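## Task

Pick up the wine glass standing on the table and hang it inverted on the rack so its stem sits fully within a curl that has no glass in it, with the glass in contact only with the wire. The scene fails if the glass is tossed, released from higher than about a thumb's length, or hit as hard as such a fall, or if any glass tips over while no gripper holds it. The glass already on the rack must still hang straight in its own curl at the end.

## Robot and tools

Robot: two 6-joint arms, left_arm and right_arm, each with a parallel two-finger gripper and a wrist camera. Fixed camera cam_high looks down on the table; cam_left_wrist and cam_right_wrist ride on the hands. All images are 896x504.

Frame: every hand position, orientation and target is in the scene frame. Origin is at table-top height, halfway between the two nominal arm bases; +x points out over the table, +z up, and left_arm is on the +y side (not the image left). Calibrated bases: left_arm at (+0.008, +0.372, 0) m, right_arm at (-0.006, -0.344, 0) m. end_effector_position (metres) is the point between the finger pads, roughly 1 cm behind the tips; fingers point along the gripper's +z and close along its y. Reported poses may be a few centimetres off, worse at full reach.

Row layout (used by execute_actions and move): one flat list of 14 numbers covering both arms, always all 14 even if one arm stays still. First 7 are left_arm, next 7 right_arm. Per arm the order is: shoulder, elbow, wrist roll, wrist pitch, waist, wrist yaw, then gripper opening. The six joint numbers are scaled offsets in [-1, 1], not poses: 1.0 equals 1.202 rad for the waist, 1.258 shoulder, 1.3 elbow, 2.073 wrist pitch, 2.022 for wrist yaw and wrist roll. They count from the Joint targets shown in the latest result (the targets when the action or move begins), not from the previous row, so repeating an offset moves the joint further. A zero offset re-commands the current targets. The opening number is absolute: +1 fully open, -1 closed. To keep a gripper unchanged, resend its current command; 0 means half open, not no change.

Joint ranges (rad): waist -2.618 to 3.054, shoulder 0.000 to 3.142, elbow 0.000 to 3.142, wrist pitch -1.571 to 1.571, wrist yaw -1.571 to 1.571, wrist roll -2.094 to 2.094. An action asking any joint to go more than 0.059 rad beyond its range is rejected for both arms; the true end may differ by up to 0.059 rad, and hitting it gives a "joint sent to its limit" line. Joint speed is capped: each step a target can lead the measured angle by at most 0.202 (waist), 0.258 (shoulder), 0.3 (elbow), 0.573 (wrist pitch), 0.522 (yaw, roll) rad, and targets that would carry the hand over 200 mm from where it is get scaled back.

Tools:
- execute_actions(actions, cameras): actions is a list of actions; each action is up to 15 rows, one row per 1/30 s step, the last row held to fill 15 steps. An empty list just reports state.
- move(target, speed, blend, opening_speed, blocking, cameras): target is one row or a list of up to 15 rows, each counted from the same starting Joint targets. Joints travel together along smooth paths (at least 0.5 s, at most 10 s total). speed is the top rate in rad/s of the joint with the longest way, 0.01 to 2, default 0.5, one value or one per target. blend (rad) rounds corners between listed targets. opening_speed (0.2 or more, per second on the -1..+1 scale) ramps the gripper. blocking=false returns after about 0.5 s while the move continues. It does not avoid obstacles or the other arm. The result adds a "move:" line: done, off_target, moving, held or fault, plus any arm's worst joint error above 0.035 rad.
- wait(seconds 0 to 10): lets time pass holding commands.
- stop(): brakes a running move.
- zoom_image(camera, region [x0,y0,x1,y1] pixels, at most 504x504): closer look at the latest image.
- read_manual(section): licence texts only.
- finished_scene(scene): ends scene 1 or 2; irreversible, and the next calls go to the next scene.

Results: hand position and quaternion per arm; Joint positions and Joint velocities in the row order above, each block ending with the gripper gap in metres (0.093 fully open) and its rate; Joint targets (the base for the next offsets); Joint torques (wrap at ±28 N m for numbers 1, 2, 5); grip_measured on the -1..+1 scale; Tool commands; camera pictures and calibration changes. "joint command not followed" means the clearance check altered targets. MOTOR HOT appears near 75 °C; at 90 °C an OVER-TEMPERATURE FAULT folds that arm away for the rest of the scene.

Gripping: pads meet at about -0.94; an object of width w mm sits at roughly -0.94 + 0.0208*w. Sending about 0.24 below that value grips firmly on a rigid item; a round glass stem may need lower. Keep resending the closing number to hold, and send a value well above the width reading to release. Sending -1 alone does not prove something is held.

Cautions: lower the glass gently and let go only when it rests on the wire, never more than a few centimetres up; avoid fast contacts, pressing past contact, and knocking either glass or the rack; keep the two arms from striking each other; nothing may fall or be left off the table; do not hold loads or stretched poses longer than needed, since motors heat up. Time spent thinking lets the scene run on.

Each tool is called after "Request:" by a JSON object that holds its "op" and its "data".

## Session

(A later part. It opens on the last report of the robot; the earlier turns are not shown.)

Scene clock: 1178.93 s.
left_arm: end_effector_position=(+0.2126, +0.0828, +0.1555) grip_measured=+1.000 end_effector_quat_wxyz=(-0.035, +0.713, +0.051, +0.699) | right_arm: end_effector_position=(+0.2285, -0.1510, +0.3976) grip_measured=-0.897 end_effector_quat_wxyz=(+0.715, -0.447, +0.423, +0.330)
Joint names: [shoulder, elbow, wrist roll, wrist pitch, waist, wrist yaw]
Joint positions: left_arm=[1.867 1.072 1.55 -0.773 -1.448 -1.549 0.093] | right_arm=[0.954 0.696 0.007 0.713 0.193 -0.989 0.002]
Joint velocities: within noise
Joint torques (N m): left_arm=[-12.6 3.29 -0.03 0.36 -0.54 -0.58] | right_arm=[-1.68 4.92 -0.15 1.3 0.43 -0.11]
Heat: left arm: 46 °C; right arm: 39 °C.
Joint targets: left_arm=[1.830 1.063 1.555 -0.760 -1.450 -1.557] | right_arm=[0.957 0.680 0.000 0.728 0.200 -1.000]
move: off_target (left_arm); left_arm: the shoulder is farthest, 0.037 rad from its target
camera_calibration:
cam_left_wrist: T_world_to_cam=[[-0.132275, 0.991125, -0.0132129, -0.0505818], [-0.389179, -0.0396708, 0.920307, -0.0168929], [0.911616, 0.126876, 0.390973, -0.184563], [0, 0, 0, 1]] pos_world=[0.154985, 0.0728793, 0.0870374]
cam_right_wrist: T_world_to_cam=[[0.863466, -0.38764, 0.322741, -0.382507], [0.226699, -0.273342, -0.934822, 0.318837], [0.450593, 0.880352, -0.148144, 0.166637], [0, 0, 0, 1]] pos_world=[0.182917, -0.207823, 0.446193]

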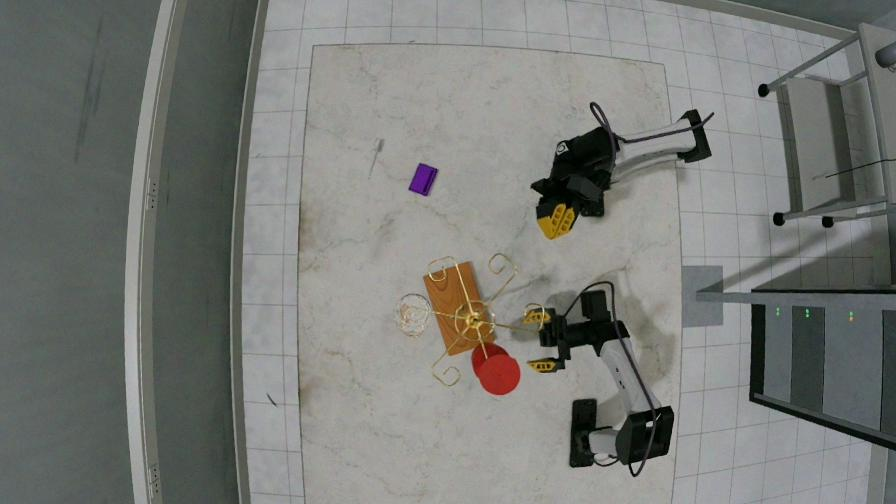

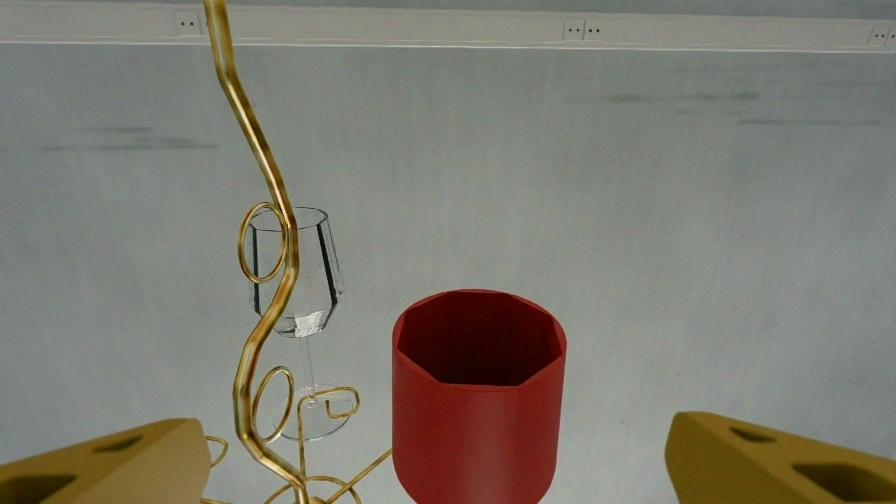

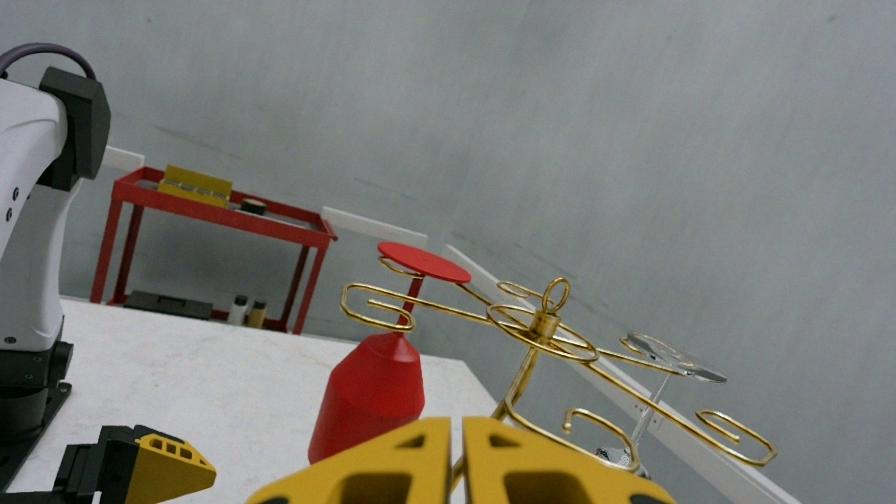

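Request:
{"op": "execute_actions", "data": {"actions": [], "cameras": ["cam_high","cam_right_wrist"]}}

Scene clock: 1219.83 s.
left_arm: end_effector_position=(+0.2126, +0.0827, +0.1555) grip_measured=+1.000 end_effector_quat_wxyz=(-0.034, +0.713, +0.052, +0.699) | right_arm: end_effector_position=(+0.2285, -0.1510, +0.3976) grip_measured=-0.897 end_effector_quat_wxyz=(+0.715, -0.447, +0.423, +0.330)
Joint names: [shoulder, elbow, wrist roll, wrist pitch, waist, wrist yaw]
Joint positions: left_arm=[1.867 1.072 1.55 -0.772 -1.448 -1.549 0.093] | right_arm=[0.954 0.696 0.007 0.713 0.193 -0.989 0.002]
Joint velocities: within noise
Joint torques (N m): left_arm=[-12.56 3.4 -0.04 0.32 -0.35 -0.62] | right_arm=[-1.8 4.85 -0.14 1.34 0.54 -0.07]
Heat: left arm: 51 °C; right arm: 39 °C.
Joint targets: left_arm=[1.830 1.063 1.555 -0.760 -1.450 -1.557] | right_arm=[0.957 0.680 0.000 0.728 0.200 -1.000]
Tool commands: left_gripper/opening=+1.0 right_gripper/opening=-0.9
camera_calibration:
cam_right_wrist: T_world_to_cam=[[0.863466, -0.38764, 0.322741, -0.382507], [0.226699, -0.273342, -0.934822, 0.318837], [0.450593, 0.880352, -0.148144, 0.166637], [0, 0, 0, 1]] pos_world=[0.182917, -0.207823, 0.446193]
Images, in order (width x height): cam_high 896x504, cam_right_wrist 896x504.

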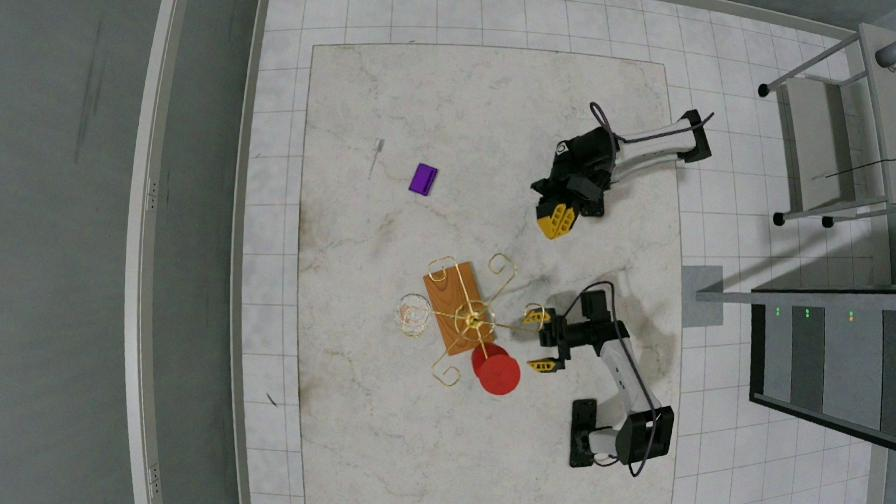

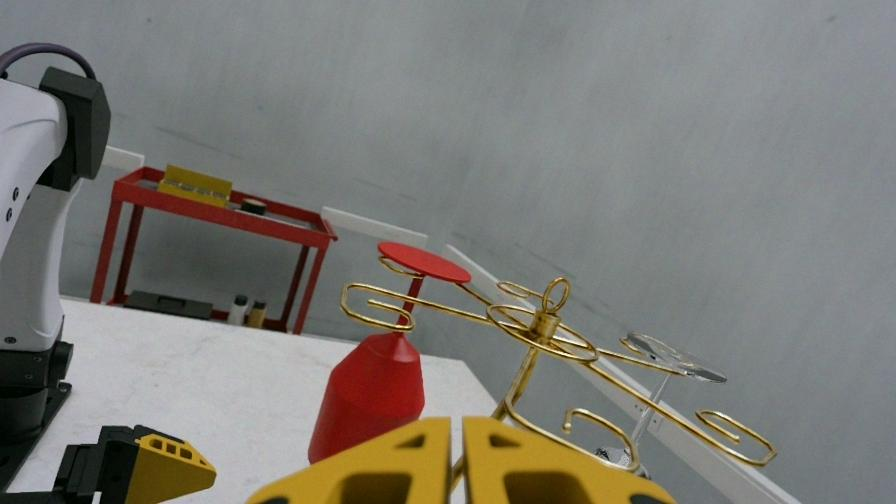

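Request:
{"op": "zoom_image", "data": {"camera": "cam_right_wrist", "region": [300, 200, 560, 460]}}

Request:
{"op": "zoom_image", "data": {"camera": "cam_high", "region": [420, 250, 570, 400]}}

Scaled by 1.938 from the camera's 896x504 image, which has a finer 1280x720 frame.

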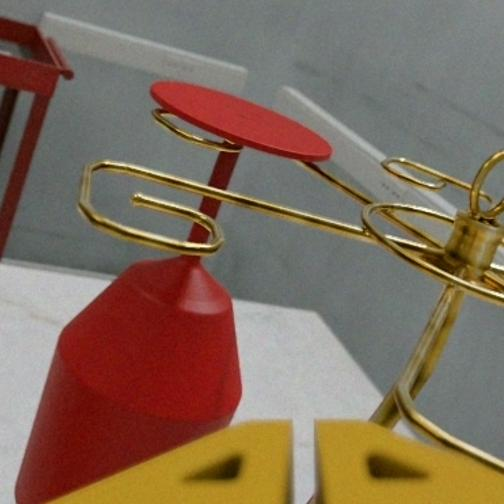

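Scaled by 3.360 from the camera's 896x504 image, which has a finer 1280x720 frame.

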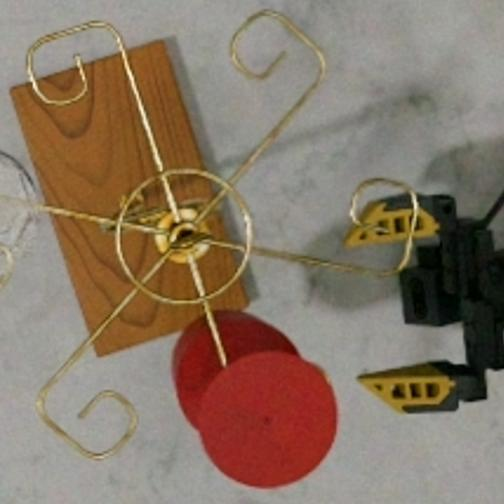

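Request:
{"op": "finished_scene", "data": {"scene": 1}}

The scene is finished: the task was done.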